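# Transfer the green pen onto the white plate

## Task

Pick up the green pen lying on the blue plate and set it down on the white plate; at the finish, neither gripper may be in contact with the pen.

## Robot and tools

Robot and frames. Two arms, left_arm and right_arm, each ending in a parallel gripper. The scene frame has its origin at table-top height, centred between the nominal bases. +z points up, +x points out over the table, and left_arm sits on the +y side. Camera image sides do not follow the arm names. Calibrated bases in the scene frame: left_arm at (-0.015, +0.340, 0) m with quat_wxyz (+1.000, 0, 0, -0.004); right_arm at (+0.046, -0.370, 0) m with quat_wxyz (+1.000, 0, 0, +0.015). Each base is essentially unrotated with +z up. Every hand pose, target and velocity, and each wrist camera's pose, is reported and commanded in that arm's own base frame. The table and the fixed cameras use the scene frame. A gripper's fingers point along its own +z axis and open and close along its y axis. end_effector_position is the midpoint between the finger pads, about 1 cm short of the tips. Reported poses can be off by a few centimetres, more at long reach.

Row layout, shared by all motion tools. One row is a flat list of 16 numbers. The first 8 are for left_arm: x, y, z in metres, then qw, qx, qy, qz (w first), then opening. The next 8 are the same for right_arm. Positions and quaternions are absolute targets in that arm's base frame, not offsets. Opening runs from -1 (closed) to +1 (fully open, 0.093 m). Always fill all 16 numbers. For an idle arm, repeat its last reported pose and its current opening in every call, because 0 is a real grip command. To hold a gripper's orientation steady, resend the same quaternion you chose, not the drifted reported one.

execute_actions. Argument actions is a list of up to 15 actions. Each action is a list of up to 15 rows, one row per 1/30 s step; if fewer rows are given, the last one is held until step 15. An action is rejected for both arms if any target is more than 0.6 m from that gripper's current position along any of the gripper's own axes. An empty actions list simply returns the current state and images. cameras picks which images come back: omitted, null or ["all"] gives all four, [] gives none, and an unknown name invalidates the call.

move. Argument target is one 16-number row or a list of up to 15 rows. Each gripper follows a straight line from its Hand target toward its pose, turning the short way, with no distance limit. speed is in m/s, 0.002 to 0.5 (default 0.25), either one number or one per target; rotation is capped at twice that figure in rad/s. blend, in metres, rounds corners at intermediate targets (default 0, meaning stop at each one). opening_speed (0.2 or more, per second on the -1..+1 scale) ramps the fingers. New openings in later targets apply only after all motion stops there. blocking=false returns after about 0.5 s while the motion continues; a new move replaces a running one. All paths finish together, within 10 s at most. Paths ignore obstacles and the other arm. Do not route a gripper close to its own base, since that can flip the shoulder posture. The result adds a move: line with the ending (done, off_target, moving, held, fault) and any limits (paced = command clipped, held = steps withheld). An arm is done when it rests within 10 mm and 2 degrees of its target. Neither done nor off_target tells you whether it is touching anything.

wait: seconds from 0 to 10; the arms keep their last commands and any running move goes on. stop: brakes a running move. zoom_image: camera is one of cam_head_left, cam_head_right, cam_left_wrist, cam_right_wrist; region is [x0, y0, x1, y1] in pixels, at most 504x504, taken from that camera's latest image. All four cameras are 672x504. finished_scene: scene is the scene number (1 or 2). Pass done=true only if the pen really rests on the white plate untouched; a false claim is penalised heavily.

Results. Each result gives every gripper's end_effector_position and end_effector_quat_wxyz, a Hand target line (where the arm is actually being sent, possibly short of your command), Tool commands, Joint positions (the last entry is the finger gap in metres), joint velocities ("within noise" means at rest), and joint torques. Each control step moves the command at most 100 mm and 20 degrees from the measured pose, so large jumps take several actions. Friction and gravity can leave the hand low, short or tilted, so check the pose after each motion and correct it.

Gripping. grip_measured is the motor position on the -1..+1 scale. The pads meet at about -0.94 and open about 0.0208 per mm of object width. For a firm grip, send about 0.24 below the reading for the pen's width; a thin, round pen may need lower, even -1. Keep sending that value while carrying. To release, send a value well above the width reading, then lift clear so nothing touches the pen.

Cautions. Approach the pen slowly; fast contact hits hard, and targets placed far past contact push hard. Don't drop the pen or release it while it is moving; lower it onto the plate first. Nothing may leave the table. Keep the arms from striking each other. Stretched arms, held loads and pushing toward unreachable poses heat the motors: MOTOR HOT appears at 75 °C, and at 90 °C the arm folds up and stops working. Occasional external tugs may disturb the pen.

Each tool is called by a JSON object that holds its "method" and its "body".

## Session

{"method": "execute_actions", "body": {"actions": []}}

Scene clock: 0.00 s.
left_arm: end_effector_position=(+0.3863, +0.0433, +0.0918) grip_measured=+1.000 end_effector_quat_wxyz=(+0.582, -0.107, +0.802, +0.087) | right_arm: end_effector_position=(+0.3976, -0.0292, +0.0912) grip_measured=+1.000 end_effector_quat_wxyz=(+0.562, +0.076, +0.818, -0.095)
Joint positions: left_arm=[-0.004 1.58 0.356 0.898 -0.27 -0.075 0.093] | right_arm=[0.046 1.583 0.425 0.784 0.285 0.036 0.093]
Joint velocities: within noise
Joint torques (N m): no reading
Motor temperatures (°C): left_arm=[26 28 30 30 26 28 26] | right_arm=[27 30 26 26 26 27 27]
Heat: left arm: 30 °C; right arm: 30 °C.
Hand target: left_arm +0.3883, +0.0433, +0.0961; +0.586, -0.107, +0.798, +0.086 | right_arm +0.3991, -0.0291, +0.0945; +0.566, +0.077, +0.816, -0.094
Tool commands: left_gripper/opening=+1.0 right_gripper/opening=+1.0

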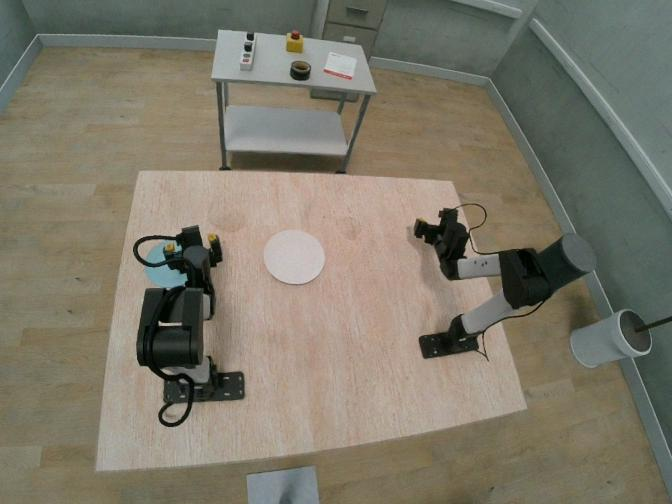

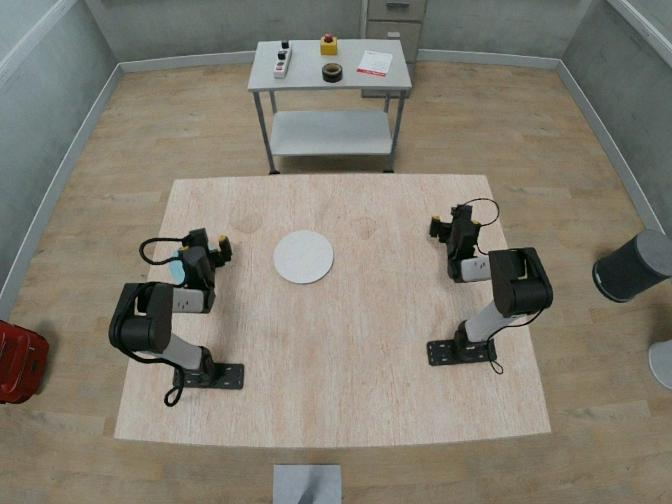

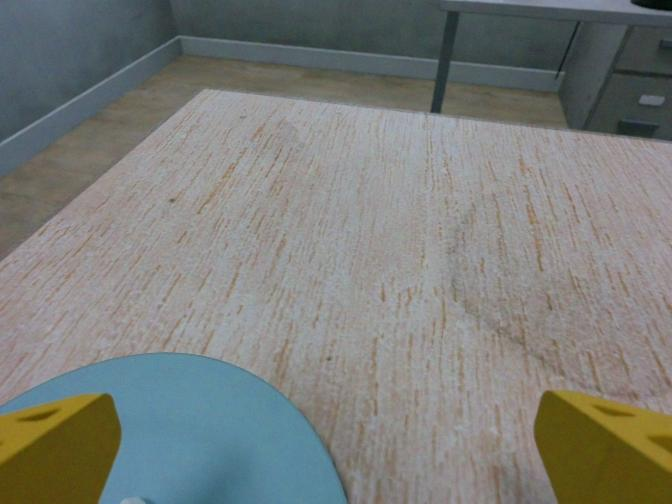

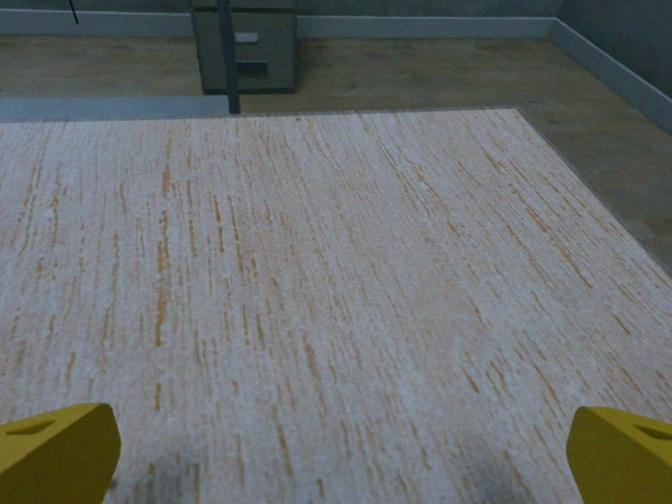

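{"method": "move", "body": {"target": [0.25,0.0,0.22,0.17,0,0.985,0,1,0.3976,-0.0292,0.0912,0.562,0.076,0.818,-0.095,1]}}

{"method": "zoom_image", "body": {"camera": "cam_head_left", "region": [100, 200, 340, 380]}}

{"method": "zoom_image", "body": {"camera": "cam_head_right", "region": [100, 200, 340, 380]}}

Scene clock: 9.37 s.
left_arm: end_effector_position=(+0.2489, +0.0035, +0.2132) grip_measured=+1.000 end_effector_quat_wxyz=(+0.172, -0.013, +0.985, +0.009) | right_arm: end_effector_position=(+0.3976, -0.0292, +0.0912) grip_measured=+1.000 end_effector_quat_wxyz=(+0.562, +0.076, +0.818, -0.095)
Joint positions: left_arm=[-0.001 1.214 1.298 -1.309 -0.022 -0.023 0.093] | right_arm=[0.046 1.583 0.425 0.784 0.285 0.036 0.093]
Joint velocities: within noise
Joint torques (N m): left_arm=[0.4 -1.88 10.54 0.95 0.2 0.19] | right_arm=[0.21 -5.6 4.88 2.74 0.01 0.08]
Motor temperatures (°C): left_arm=[26 28 31 32 26 28 26] | right_arm=[27 31 27 30 26 27 27]
Heat: left arm: 32 °C; right arm: 31 °C.
Hand target: left_arm +0.2489, +0.0018, +0.2211; +0.172, -0.006, +0.985, +0.002 | right_arm +0.3976, -0.0292, +0.0912; +0.562, +0.076, +0.818, -0.095
Off the commanded pose: left_arm 0.008 m, 2 deg | right_arm 0.000 m, 0 deg.
move: done

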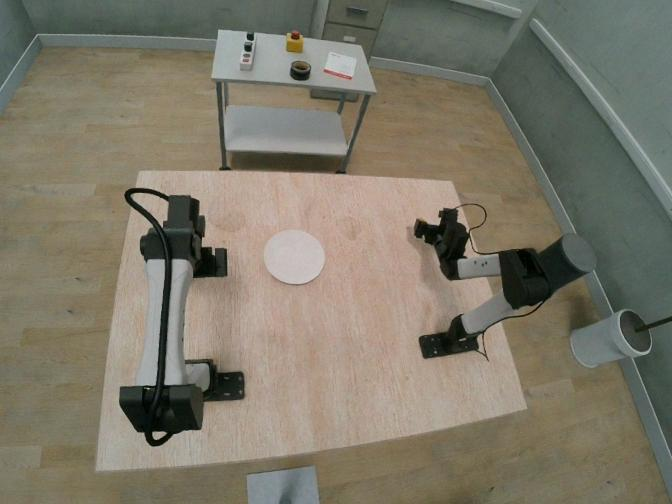

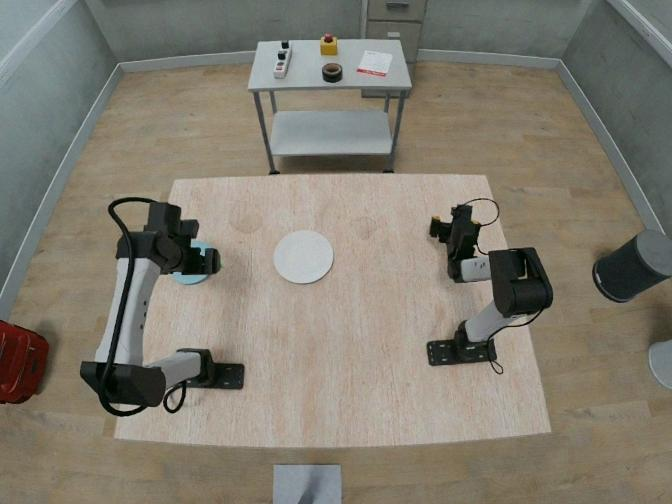

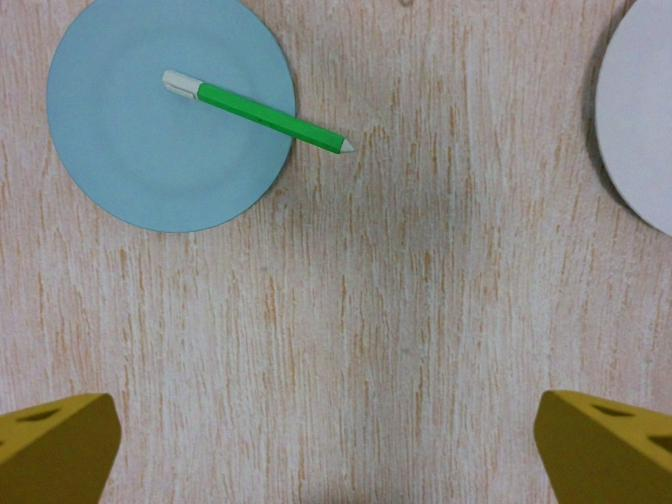

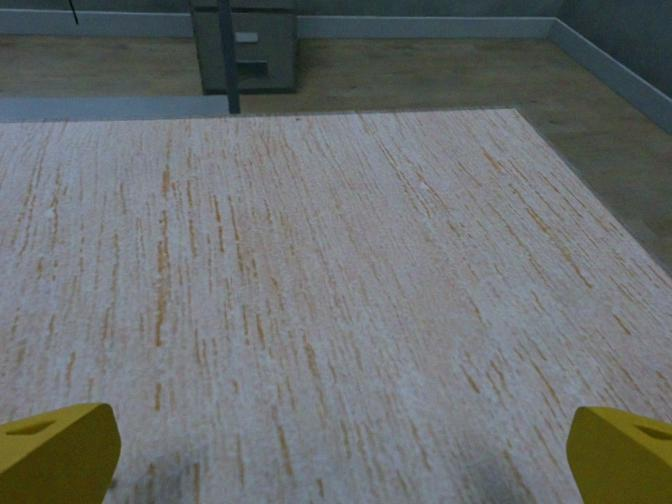

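Scaled by 2.100.

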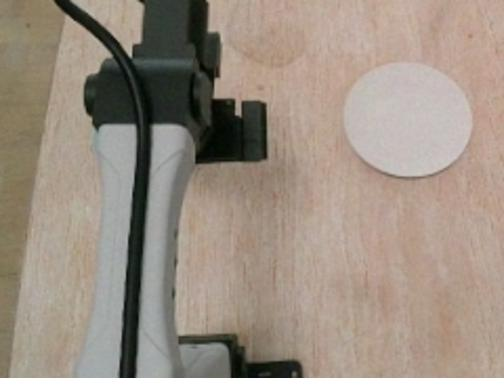

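Scaled by 2.100.

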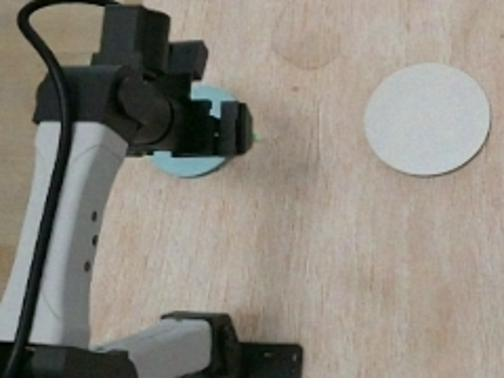

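{"method": "move", "body": {"target": [0.36,0.05,0.14,0,-0.57,0.822,0,1,0.3976,-0.0292,0.0912,0.562,0.076,0.818,-0.095,1]}}

Scene clock: 31.13 s.
left_arm: end_effector_position=(+0.3544, +0.0473, +0.1363) grip_measured=+1.000 end_effector_quat_wxyz=(-0.002, -0.556, +0.831, +0.004) | right_arm: end_effector_position=(+0.3976, -0.0292, +0.0912) grip_measured=+1.000 end_effector_quat_wxyz=(+0.562, +0.076, +0.818, -0.095)
Joint positions: left_arm=[0.13 1.909 1.732 -1.401 -0.006 -1.05 0.093] | right_arm=[0.046 1.583 0.425 0.784 0.285 0.036 0.093]
Joint velocities: within noise
Joint torques (N m): left_arm=[0.61 -6.35 10.15 0.27 0.15 -0.14] | right_arm=[0.24 -5.63 4.88 2.72 -0.01 0.09]
Motor temperatures (°C): left_arm=[26 29 34 31 26 28 26] | right_arm=[27 32 28 33 26 27 27]
Heat: left arm: 34 °C; right arm: 33 °C.
Hand target: left_arm +0.3600, +0.0479, +0.1405; -0.002, -0.565, +0.825, -0.005 | right_arm +0.3976, -0.0292, +0.0912; +0.562, +0.076, +0.818, -0.095
Off the commanded pose: left_arm 0.007 m, 2 deg | right_arm 0.000 m, 0 deg.
move: done

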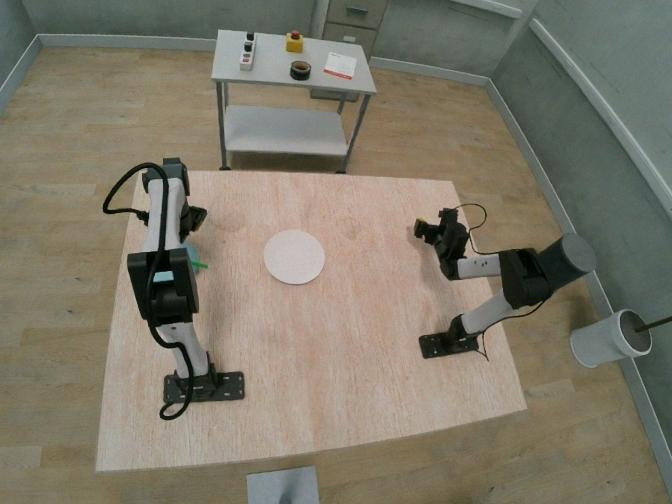

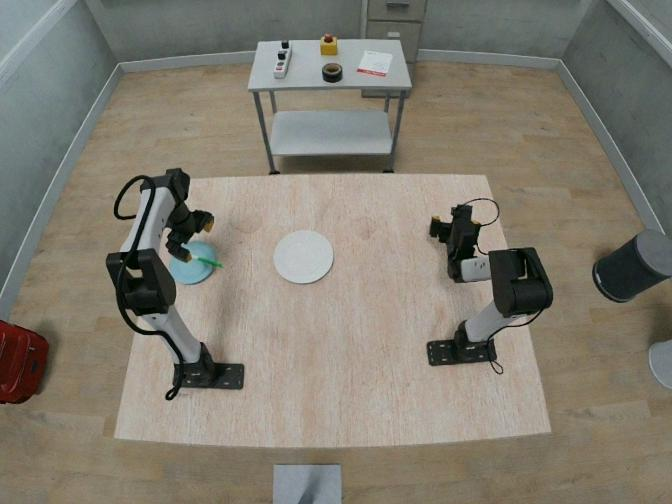

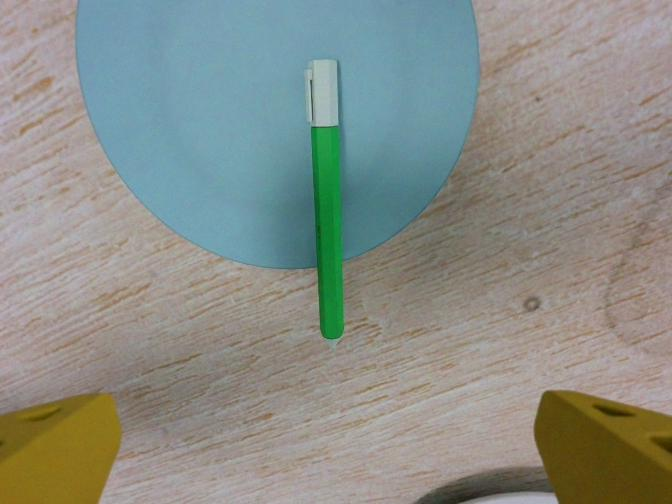

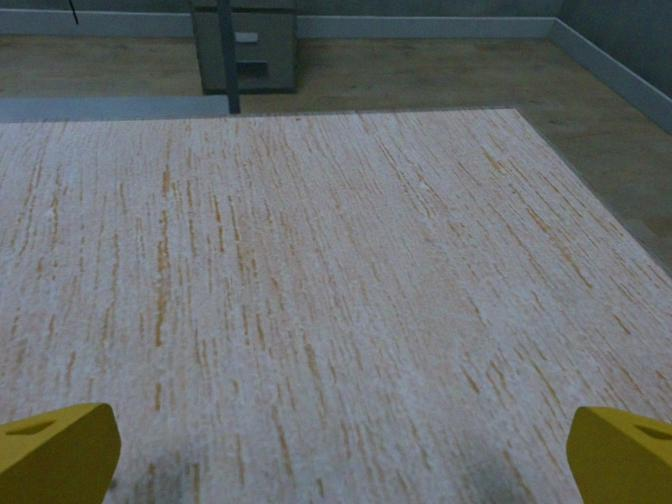

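{"method": "move", "body": {"target": [0.363,0.06,0.075,0,-0.57,0.822,0,1,0.3976,-0.0292,0.0912,0.562,0.076,0.818,-0.095,1], "cameras": ["cam_head_right","cam_left_wrist"]}}

{"method": "zoom_image", "body": {"camera": "cam_head_right", "region": [130, 180, 250, 300]}}

Scene clock: 42.27 s.
left_arm: end_effector_position=(+0.3650, +0.0589, +0.0839) grip_measured=+1.000 end_effector_quat_wxyz=(+0.008, -0.568, +0.823, +0.000) | right_arm: end_effector_position=(+0.3976, -0.0292, +0.0912) grip_measured=+1.000 end_effector_quat_wxyz=(+0.562, +0.076, +0.818, -0.095)
Joint positions: left_arm=[0.157 1.944 1.573 -1.185 -0.006 -1.05 0.093] | right_arm=[0.046 1.583 0.425 0.784 0.285 0.036 0.093]
Joint velocities: within noise
Joint torques (N m): left_arm=[0.54 -7.08 4.96 0.68 0.02 0.05] | right_arm=[0.23 -5.61 4.88 2.73 -0.01 0.08]
Motor temperatures (°C): left_arm=[26 31 36 31 26 28 26] | right_arm=[27 32 29 34 26 27 27]
Heat: left arm: 36 °C; right arm: 34 °C.
Hand target: left_arm +0.3629, +0.0599, +0.0751; +0.000, -0.570, +0.822, +0.000 | right_arm +0.3976, -0.0292, +0.0912; +0.562, +0.076, +0.818, -0.095
Off the commanded pose: left_arm 0.009 m, 1 deg | right_arm 0.000 m, 0 deg.
move: done
Images, in order (width x height): cam_head_right 672x504, cam_left_wrist 672x504.

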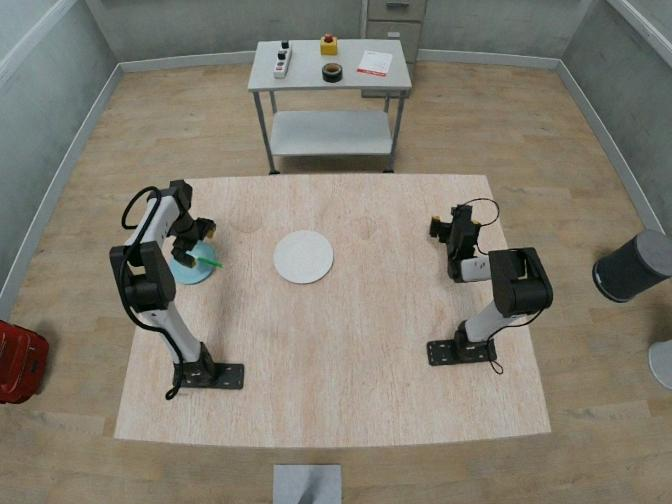

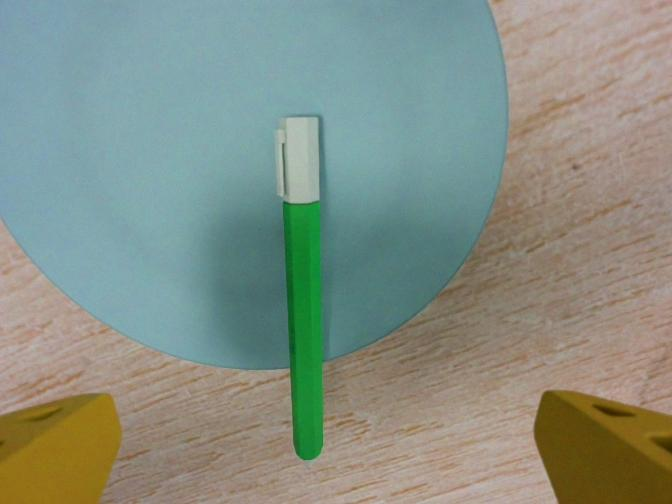

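Scaled by 4.200.

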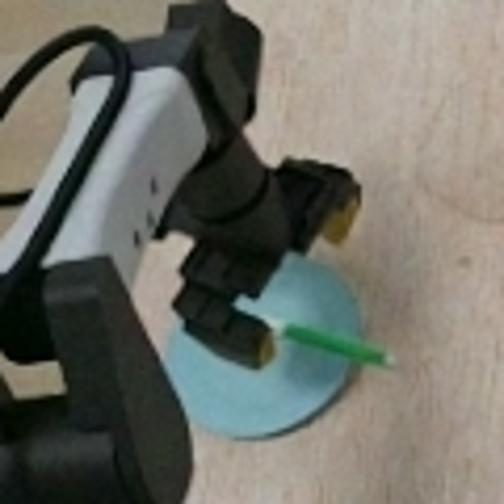

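{"method": "move", "body": {"target": [0.3535,0.053,0.03,0,-0.57,0.822,0,0.3,0.3976,-0.0292,0.0912,0.562,0.076,0.818,-0.095,1], "cameras": ["cam_head_right","cam_left_wrist"], "speed": 0.12}}

{"method": "zoom_image", "body": {"camera": "cam_head_right", "region": [130, 180, 250, 300]}}

Scene clock: 66.63 s.
left_arm: end_effector_position=(+0.3567, +0.0576, +0.0406) grip_measured=+0.303 end_effector_quat_wxyz=(+0.010, -0.568, +0.823, -0.001) | right_arm: end_effector_position=(+0.3976, -0.0292, +0.0912) grip_measured=+1.000 end_effector_quat_wxyz=(+0.562, +0.076, +0.818, -0.095)
Joint positions: left_arm=[0.157 1.944 1.397 -1.004 -0.006 -1.05 0.06] | right_arm=[0.046 1.583 0.425 0.784 0.285 0.036 0.093]
Joint velocities: within noise
Joint torques (N m): left_arm=[-0.83 -6.61 4.56 0.68 0.02 -0.12] | right_arm=[0.2 -5.61 4.88 2.72 0 0.09]
Motor temperatures (°C): left_arm=[26 32 34 31 26 28 26] | right_arm=[27 33 29 36 26 27 27]
Heat: left arm: 34 °C; right arm: 36 °C.
Hand target: left_arm +0.3532, +0.0531, +0.0303; +0.000, -0.570, +0.822, +0.000 | right_arm +0.3976, -0.0292, +0.0912; +0.562, +0.076, +0.818, -0.095
Off the commanded pose: left_arm 0.012 m, 1 deg | right_arm 0.000 m, 0 deg.
move: off_target (left_arm)
Images, in order (width x height): cam_head_right 672x504, cam_left_wrist 672x504.

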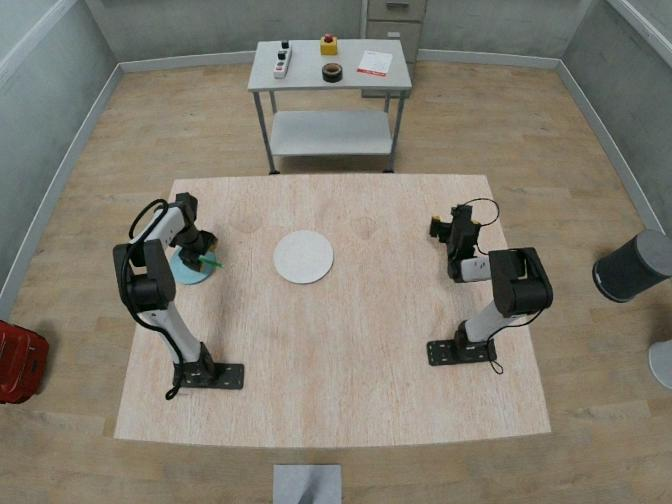

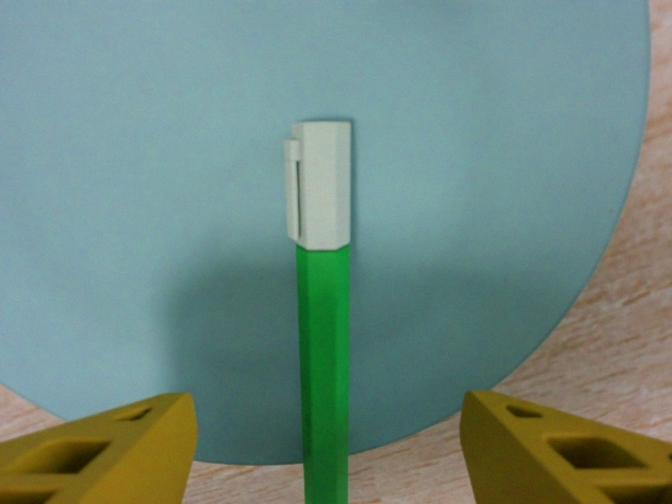

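Scaled by 4.200.

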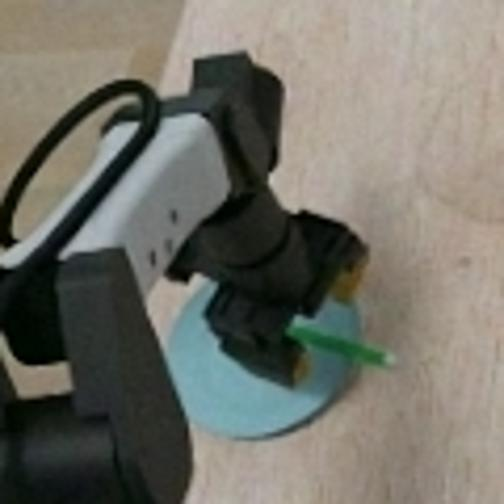

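{"method": "move", "body": {"target": [0.352,0.052,0.013,0,-0.57,0.822,0,0.0,0.3976,-0.0292,0.0912,0.562,0.076,0.818,-0.095,1], "cameras": ["cam_head_right","cam_left_wrist"], "speed": 0.05}}

{"method": "zoom_image", "body": {"camera": "cam_head_right", "region": [130, 180, 250, 300]}}

Scene clock: 72.60 s.
left_arm: end_effector_position=(+0.3560, +0.0562, +0.0263) grip_measured=+0.003 end_effector_quat_wxyz=(+0.011, -0.568, +0.823, -0.002) | right_arm: end_effector_position=(+0.3976, -0.0292, +0.0912) grip_measured=+1.000 end_effector_quat_wxyz=(+0.562, +0.076, +0.818, -0.095)
Joint positions: left_arm=[0.154 1.956 1.353 -0.946 -0.006 -1.053 0.045] | right_arm=[0.046 1.583 0.425 0.784 0.285 0.036 0.093]
Joint velocities: within noise
Joint torques (N m): left_arm=[-0.69 -6.19 4.14 0.74 0.02 -0.13] | right_arm=[0.24 -5.6 4.86 2.73 0.01 0.09]
Motor temperatures (°C): left_arm=[26 32 33 31 26 28 26] | right_arm=[27 33 29 36 26 27 27]
Heat: left arm: 33 °C; right arm: 36 °C.
Hand target: left_arm +0.3515, +0.0521, +0.0134; +0.000, -0.570, +0.821, +0.000 | right_arm +0.3976, -0.0292, +0.0912; +0.562, +0.076, +0.818, -0.095
Off the commanded pose: left_arm 0.015 m, 1 deg | right_arm 0.000 m, 0 deg.
move: off_target (left_arm)
Images, in order (width x height): cam_head_right 672x504, cam_left_wrist 672x504.

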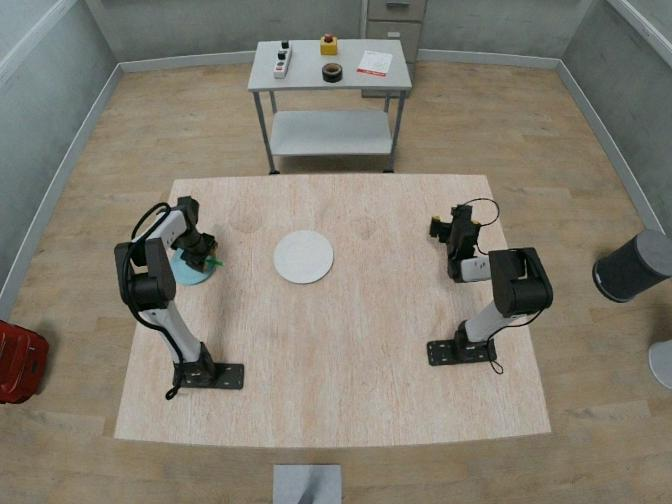

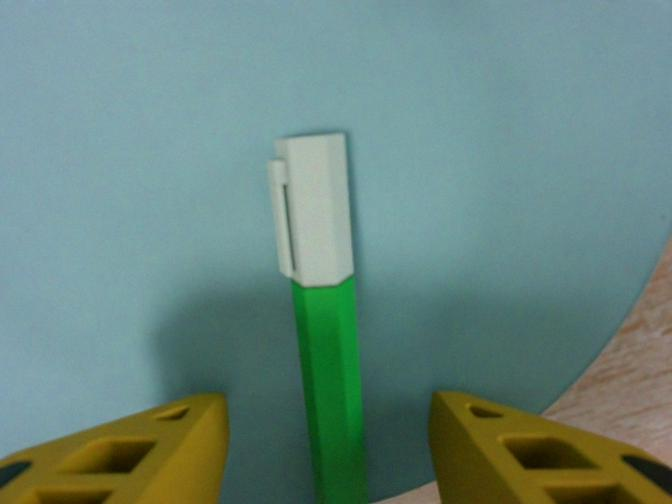

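Scaled by 4.200.

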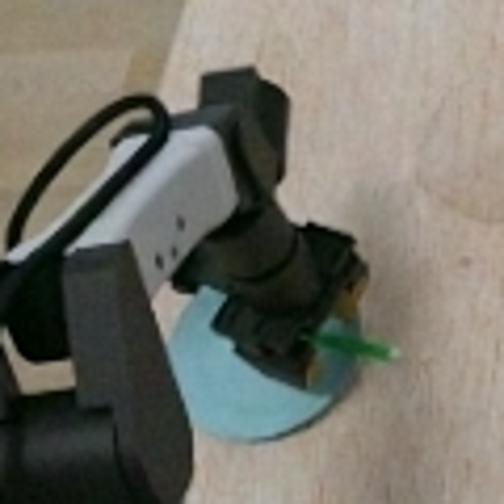

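{"method": "move", "body": {"target": [[0.351,0.051,0.005,0,-0.57,0.822,0,0.0,0.3976,-0.0292,0.0912,0.562,0.076,0.818,-0.095,1],[0.351,0.051,0.005,0,-0.57,0.822,0,-0.95,0.3976,-0.0292,0.0912,0.562,0.076,0.818,-0.095,1]], "cameras": ["cam_head_right","cam_left_wrist"], "speed": 0.04, "opening_speed": 0.8}}

Scene clock: 82.93 s.
left_arm: end_effector_position=(+0.3637, +0.0556, +0.0223) grip_measured=-0.882 end_effector_quat_wxyz=(+0.028, -0.566, +0.824, -0.011) | right_arm: end_effector_position=(+0.3976, -0.0292, +0.0912) grip_measured=+1.000 end_effector_quat_wxyz=(+0.562, +0.076, +0.818, -0.095)
Joint positions: left_arm=[0.149 1.956 1.335 -0.889 -0.005 -1.055 0.003] | right_arm=[0.046 1.583 0.425 0.784 0.285 0.036 0.093]
Joint velocities: within noise
Joint torques (N m): left_arm=[-0.55 -5.67 3.92 0.56 0 -0.13] | right_arm=[0.23 -5.6 4.86 2.74 0 0.09]
Motor temperatures (°C): left_arm=[26 32 33 31 26 28 26] | right_arm=[27 33 29 37 26 27 27]
Heat: left arm: 33 °C; right arm: 37 °C.
Hand target: left_arm +0.3509, +0.0510, +0.0059; +0.000, -0.570, +0.822, +0.000 | right_arm +0.3976, -0.0292, +0.0912; +0.562, +0.076, +0.818, -0.095
Off the commanded pose: left_arm 0.022 m, 3 deg | right_arm 0.000 m, 0 deg.
move: off_target (left_arm); target 2's new opening was sent with left_arm's hand 0.019 m and 2 deg from that target
Images, in order (width x height): cam_head_right 672x504, cam_left_wrist 672x504.

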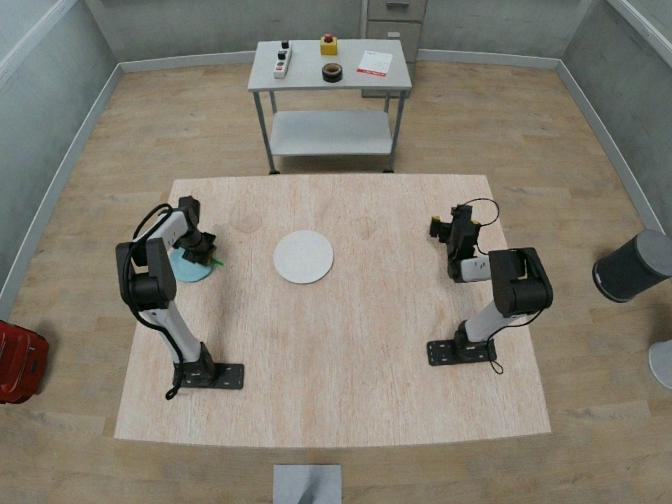

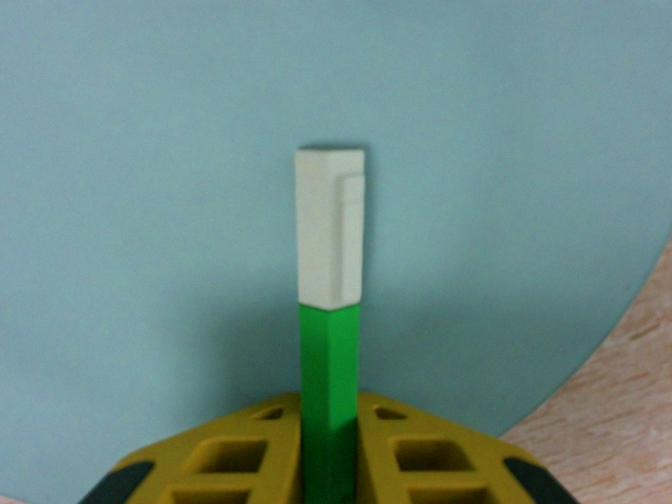

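{"method": "move", "body": {"target": [[0.354,0.05,0.10,0,-0.57,0.822,0,-0.95,0.3976,-0.0292,0.0912,0.562,0.076,0.818,-0.095,1],[0.375,-0.25,0.11,0,-0.342,0.94,0,-0.95,0.3976,-0.0292,0.0912,0.562,0.076,0.818,-0.095,1]], "cameras": ["cam_head_right","cam_left_wrist"], "speed": 0.18, "blend": 0.03}}

{"method": "zoom_image", "body": {"camera": "cam_head_right", "region": [230, 180, 370, 300]}}

Scene clock: 96.80 s.
left_arm: end_effector_position=(+0.3703, -0.2473, +0.1097) grip_measured=-0.890 end_effector_quat_wxyz=(+0.000, -0.332, +0.943, +0.004) | right_arm: end_effector_position=(+0.3976, -0.0292, +0.0912) grip_measured=+1.000 end_effector_quat_wxyz=(+0.562, +0.076, +0.818, -0.095)
Joint positions: left_arm=[-0.591 2.314 2.25 -1.513 -0.005 -1.268 0.002] | right_arm=[0.046 1.583 0.425 0.784 0.285 0.036 0.093]
Joint velocities: within noise
Joint torques (N m): left_arm=[0.23 -8.54 10.03 0.24 -0.02 -0.14] | right_arm=[0.24 -5.59 4.86 2.73 0 0.1]
Motor temperatures (°C): left_arm=[26 33 33 30 26 28 26] | right_arm=[27 33 30 38 26 27 27]
Heat: left arm: 33 °C; right arm: 38 °C.
Hand target: left_arm +0.3742, -0.2487, +0.1101; +0.000, -0.341, +0.940, +0.002 | right_arm +0.3976, -0.0292, +0.0912; +0.562, +0.076, +0.818, -0.095
Off the commanded pose: left_arm 0.005 m, 1 deg | right_arm 0.000 m, 0 deg.
move: done
Images, in order (width x height): cam_head_right 672x504, cam_left_wrist 672x504.

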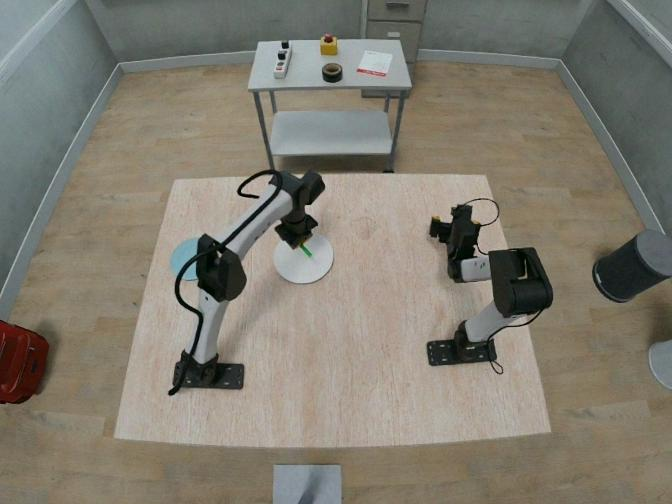

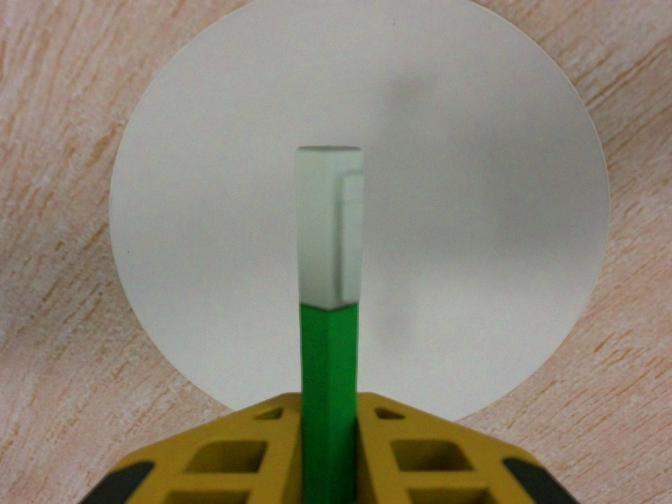

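Scaled by 3.600.

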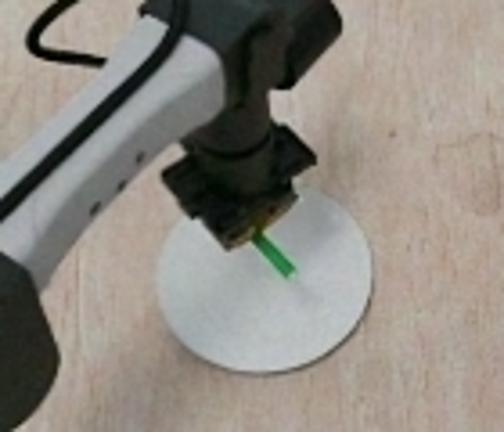

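{"method": "move", "body": {"target": [[0.37,-0.25,0.035,0,-0.342,0.94,0,-0.95,0.3976,-0.0292,0.0912,0.562,0.076,0.818,-0.095,1],[0.37,-0.25,0.013,0,-0.342,0.94,0,-0.95,0.3976,-0.0292,0.0912,0.562,0.076,0.818,-0.095,1]], "cameras": ["cam_head_right","cam_left_wrist"], "speed": [0.12,0.04], "blend": 0.01}}

{"method": "zoom_image", "body": {"camera": "cam_head_right", "region": [230, 180, 370, 300]}}

Scene clock: 104.53 s.
left_arm: end_effector_position=(+0.3716, -0.2481, +0.0228) grip_measured=-0.890 end_effector_quat_wxyz=(+0.002, -0.340, +0.941, +0.002) | right_arm: end_effector_position=(+0.3976, -0.0292, +0.0912) grip_measured=+1.000 end_effector_quat_wxyz=(+0.562, +0.076, +0.818, -0.095)
Joint positions: left_arm=[-0.591 2.314 1.904 -1.162 -0.005 -1.284 0.002] | right_arm=[0.046 1.583 0.425 0.784 0.285 0.036 0.093]
Joint velocities: within noise
Joint torques (N m): left_arm=[-0.4 -9.81 4.05 0.79 0 -0.13] | right_arm=[0.24 -5.63 4.9 2.73 0 0.09]
Motor temperatures (°C): left_arm=[26 34 34 30 26 28 27] | right_arm=[27 33 30 38 26 27 27]
Heat: left arm: 34 °C; right arm: 38 °C.
Hand target: left_arm +0.3698, -0.2499, +0.0131; +0.000, -0.344, +0.939, +0.001 | right_arm +0.3976, -0.0292, +0.0912; +0.562, +0.076, +0.818, -0.095
Off the commanded pose: left_arm 0.010 m, 0 deg | right_arm 0.000 m, 0 deg.
move: done
Images, in order (width x height): cam_head_right 672x504, cam_left_wrist 672x504.

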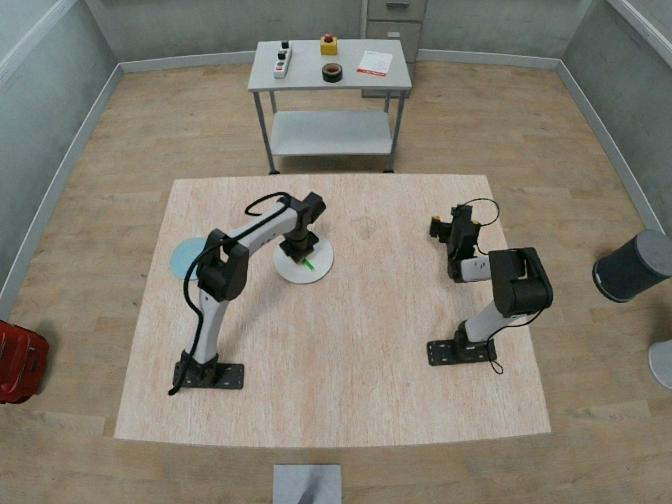

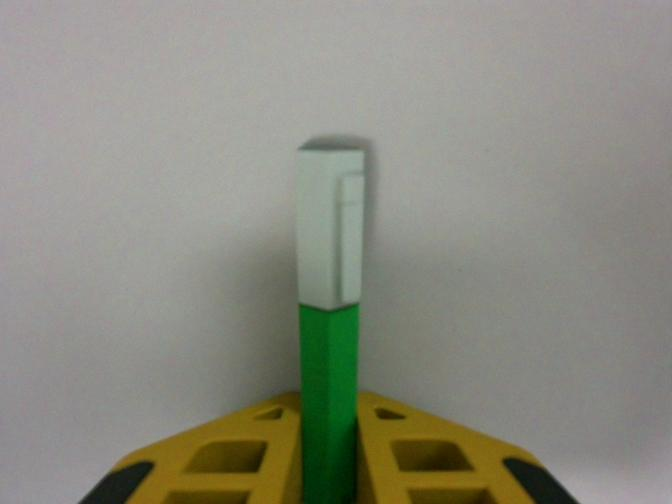

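Scaled by 3.600.

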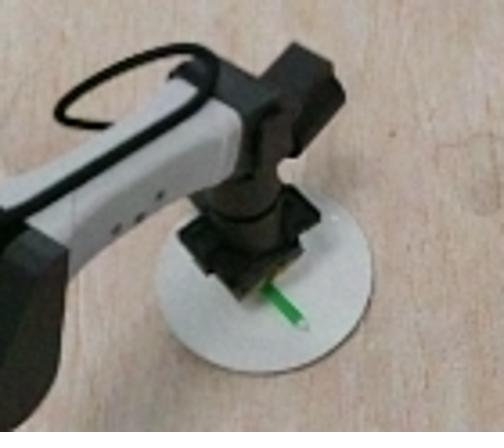

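{"method": "move", "body": {"target": [[0.369,-0.251,0.005,0,-0.342,0.94,0,-0.95,0.3976,-0.0292,0.0912,0.562,0.076,0.818,-0.095,1],[0.369,-0.251,0.005,0,-0.342,0.94,0,-0.4,0.3976,-0.0292,0.0912,0.562,0.076,0.818,-0.095,1]], "cameras": ["cam_left_wrist"], "speed": 0.03, "opening_speed": 0.5}}

Scene clock: 115.00 s.
left_arm: end_effector_position=(+0.3684, -0.2460, +0.0218) grip_measured=-0.403 end_effector_quat_wxyz=(-0.001, -0.337, +0.941, +0.006) | right_arm: end_effector_position=(+0.3976, -0.0292, +0.0912) grip_measured=+1.000 end_effector_quat_wxyz=(+0.562, +0.076, +0.818, -0.095)
Joint positions: left_arm=[-0.591 2.308 1.89 -1.164 -0.005 -1.279 0.026] | right_arm=[0.046 1.583 0.425 0.784 0.285 0.036 0.093]
Joint velocities: within noise
Joint torques (N m): left_arm=[-0.68 -8.95 3.33 1.06 0 -0.11] | right_arm=[0.21 -5.63 4.88 2.72 0 0.09]
Motor temperatures (°C): left_arm=[26 37 33 31 26 28 27] | right_arm=[27 34 30 39 26 27 27]
Heat: left arm: 37 °C; right arm: 39 °C.
Hand target: left_arm +0.3683, -0.2504, +0.0056; -0.001, -0.340, +0.941, +0.001 | right_arm +0.3976, -0.0292, +0.0912; +0.562, +0.076, +0.818, -0.095
Off the commanded pose: left_arm 0.018 m, 1 deg | right_arm 0.000 m, 0 deg.
move: off_target (left_arm); target 2's new opening was sent with left_arm's hand 0.017 m and 0 deg from that target
Images, in order (width x height): cam_left_wrist 672x504.

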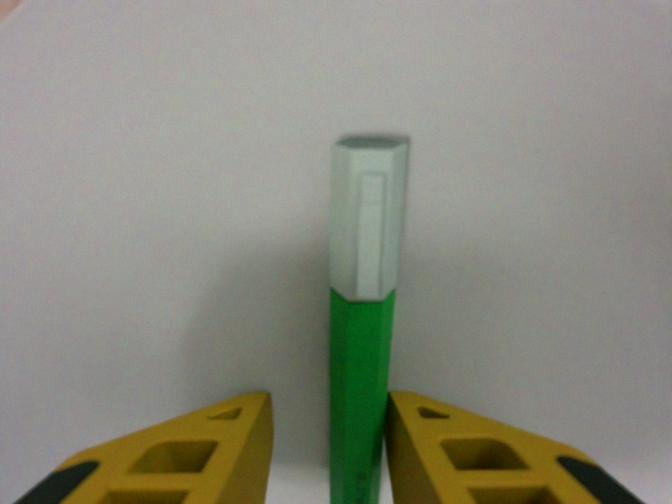

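{"method": "move", "body": {"target": [[0.369,-0.251,0.005,0,-0.342,0.94,0,0.1,0.3976,-0.0292,0.0912,0.562,0.076,0.818,-0.095,1],[0.362,-0.246,0.05,0,-0.342,0.94,0,0.1,0.3976,-0.0292,0.0912,0.562,0.076,0.818,-0.095,1],[0.33,-0.22,0.16,0,-0.342,0.94,0,0.1,0.3976,-0.0292,0.0912,0.562,0.076,0.818,-0.095,1]], "cameras": ["cam_head_right","cam_left_wrist"], "speed": [0.03,0.06,0.2], "opening_speed": 0.5, "blend": [0,0.01,0]}}

{"method": "zoom_image", "body": {"camera": "cam_head_right", "region": [230, 180, 370, 300]}}

Scene clock: 125.63 s.
left_arm: end_effector_position=(+0.3276, -0.2186, +0.1429) grip_measured=+0.097 end_effector_quat_wxyz=(-0.011, -0.338, +0.941, +0.018) | right_arm: end_effector_position=(+0.3976, -0.0292, +0.0912) grip_measured=+1.000 end_effector_quat_wxyz=(+0.562, +0.076, +0.818, -0.095)
Joint positions: left_arm=[-0.591 2.112 2.052 -1.553 -0.005 -1.28 0.05] | right_arm=[0.046 1.583 0.425 0.784 0.285 0.036 0.093]
Joint velocities: within noise
Joint torques (N m): left_arm=[0.17 -10.52 9.57 0.19 0 -0.04] | right_arm=[0.23 -5.64 4.86 2.74 0.01 0.09]
Motor temperatures (°C): left_arm=[26 38 33 31 26 28 26] | right_arm=[27 34 30 40 26 27 27]
Heat: left arm: 38 °C; right arm: 40 °C.
Hand target: left_arm +0.3299, -0.2199, +0.1595; +0.000, -0.342, +0.940, +0.000 | right_arm +0.3976, -0.0292, +0.0912; +0.562, +0.076, +0.818, -0.095
Off the commanded pose: left_arm 0.017 m, 2 deg | right_arm 0.000 m, 0 deg.
move: off_target (left_arm)
Images, in order (width x height): cam_head_right 672x504, cam_left_wrist 672x504.

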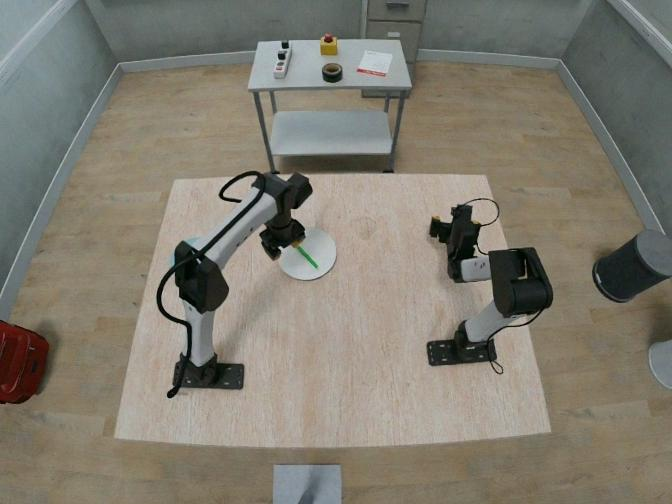

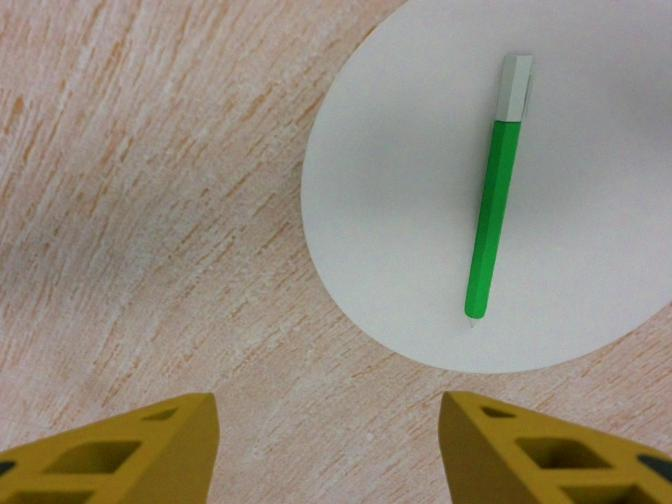

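Scaled by 3.600.

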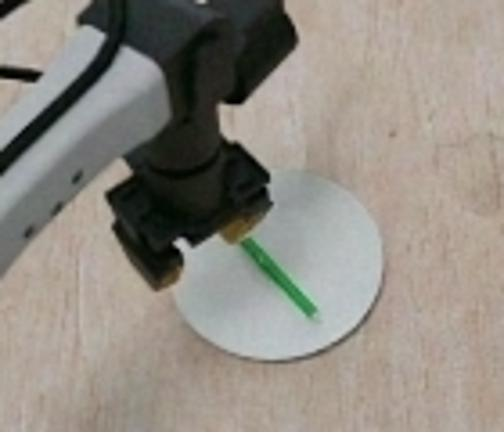

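Pen is fully on the white plate.

{"method": "finished_scene", "body": {"scene": 1, "done": true}}

The scene is finished: the task was done.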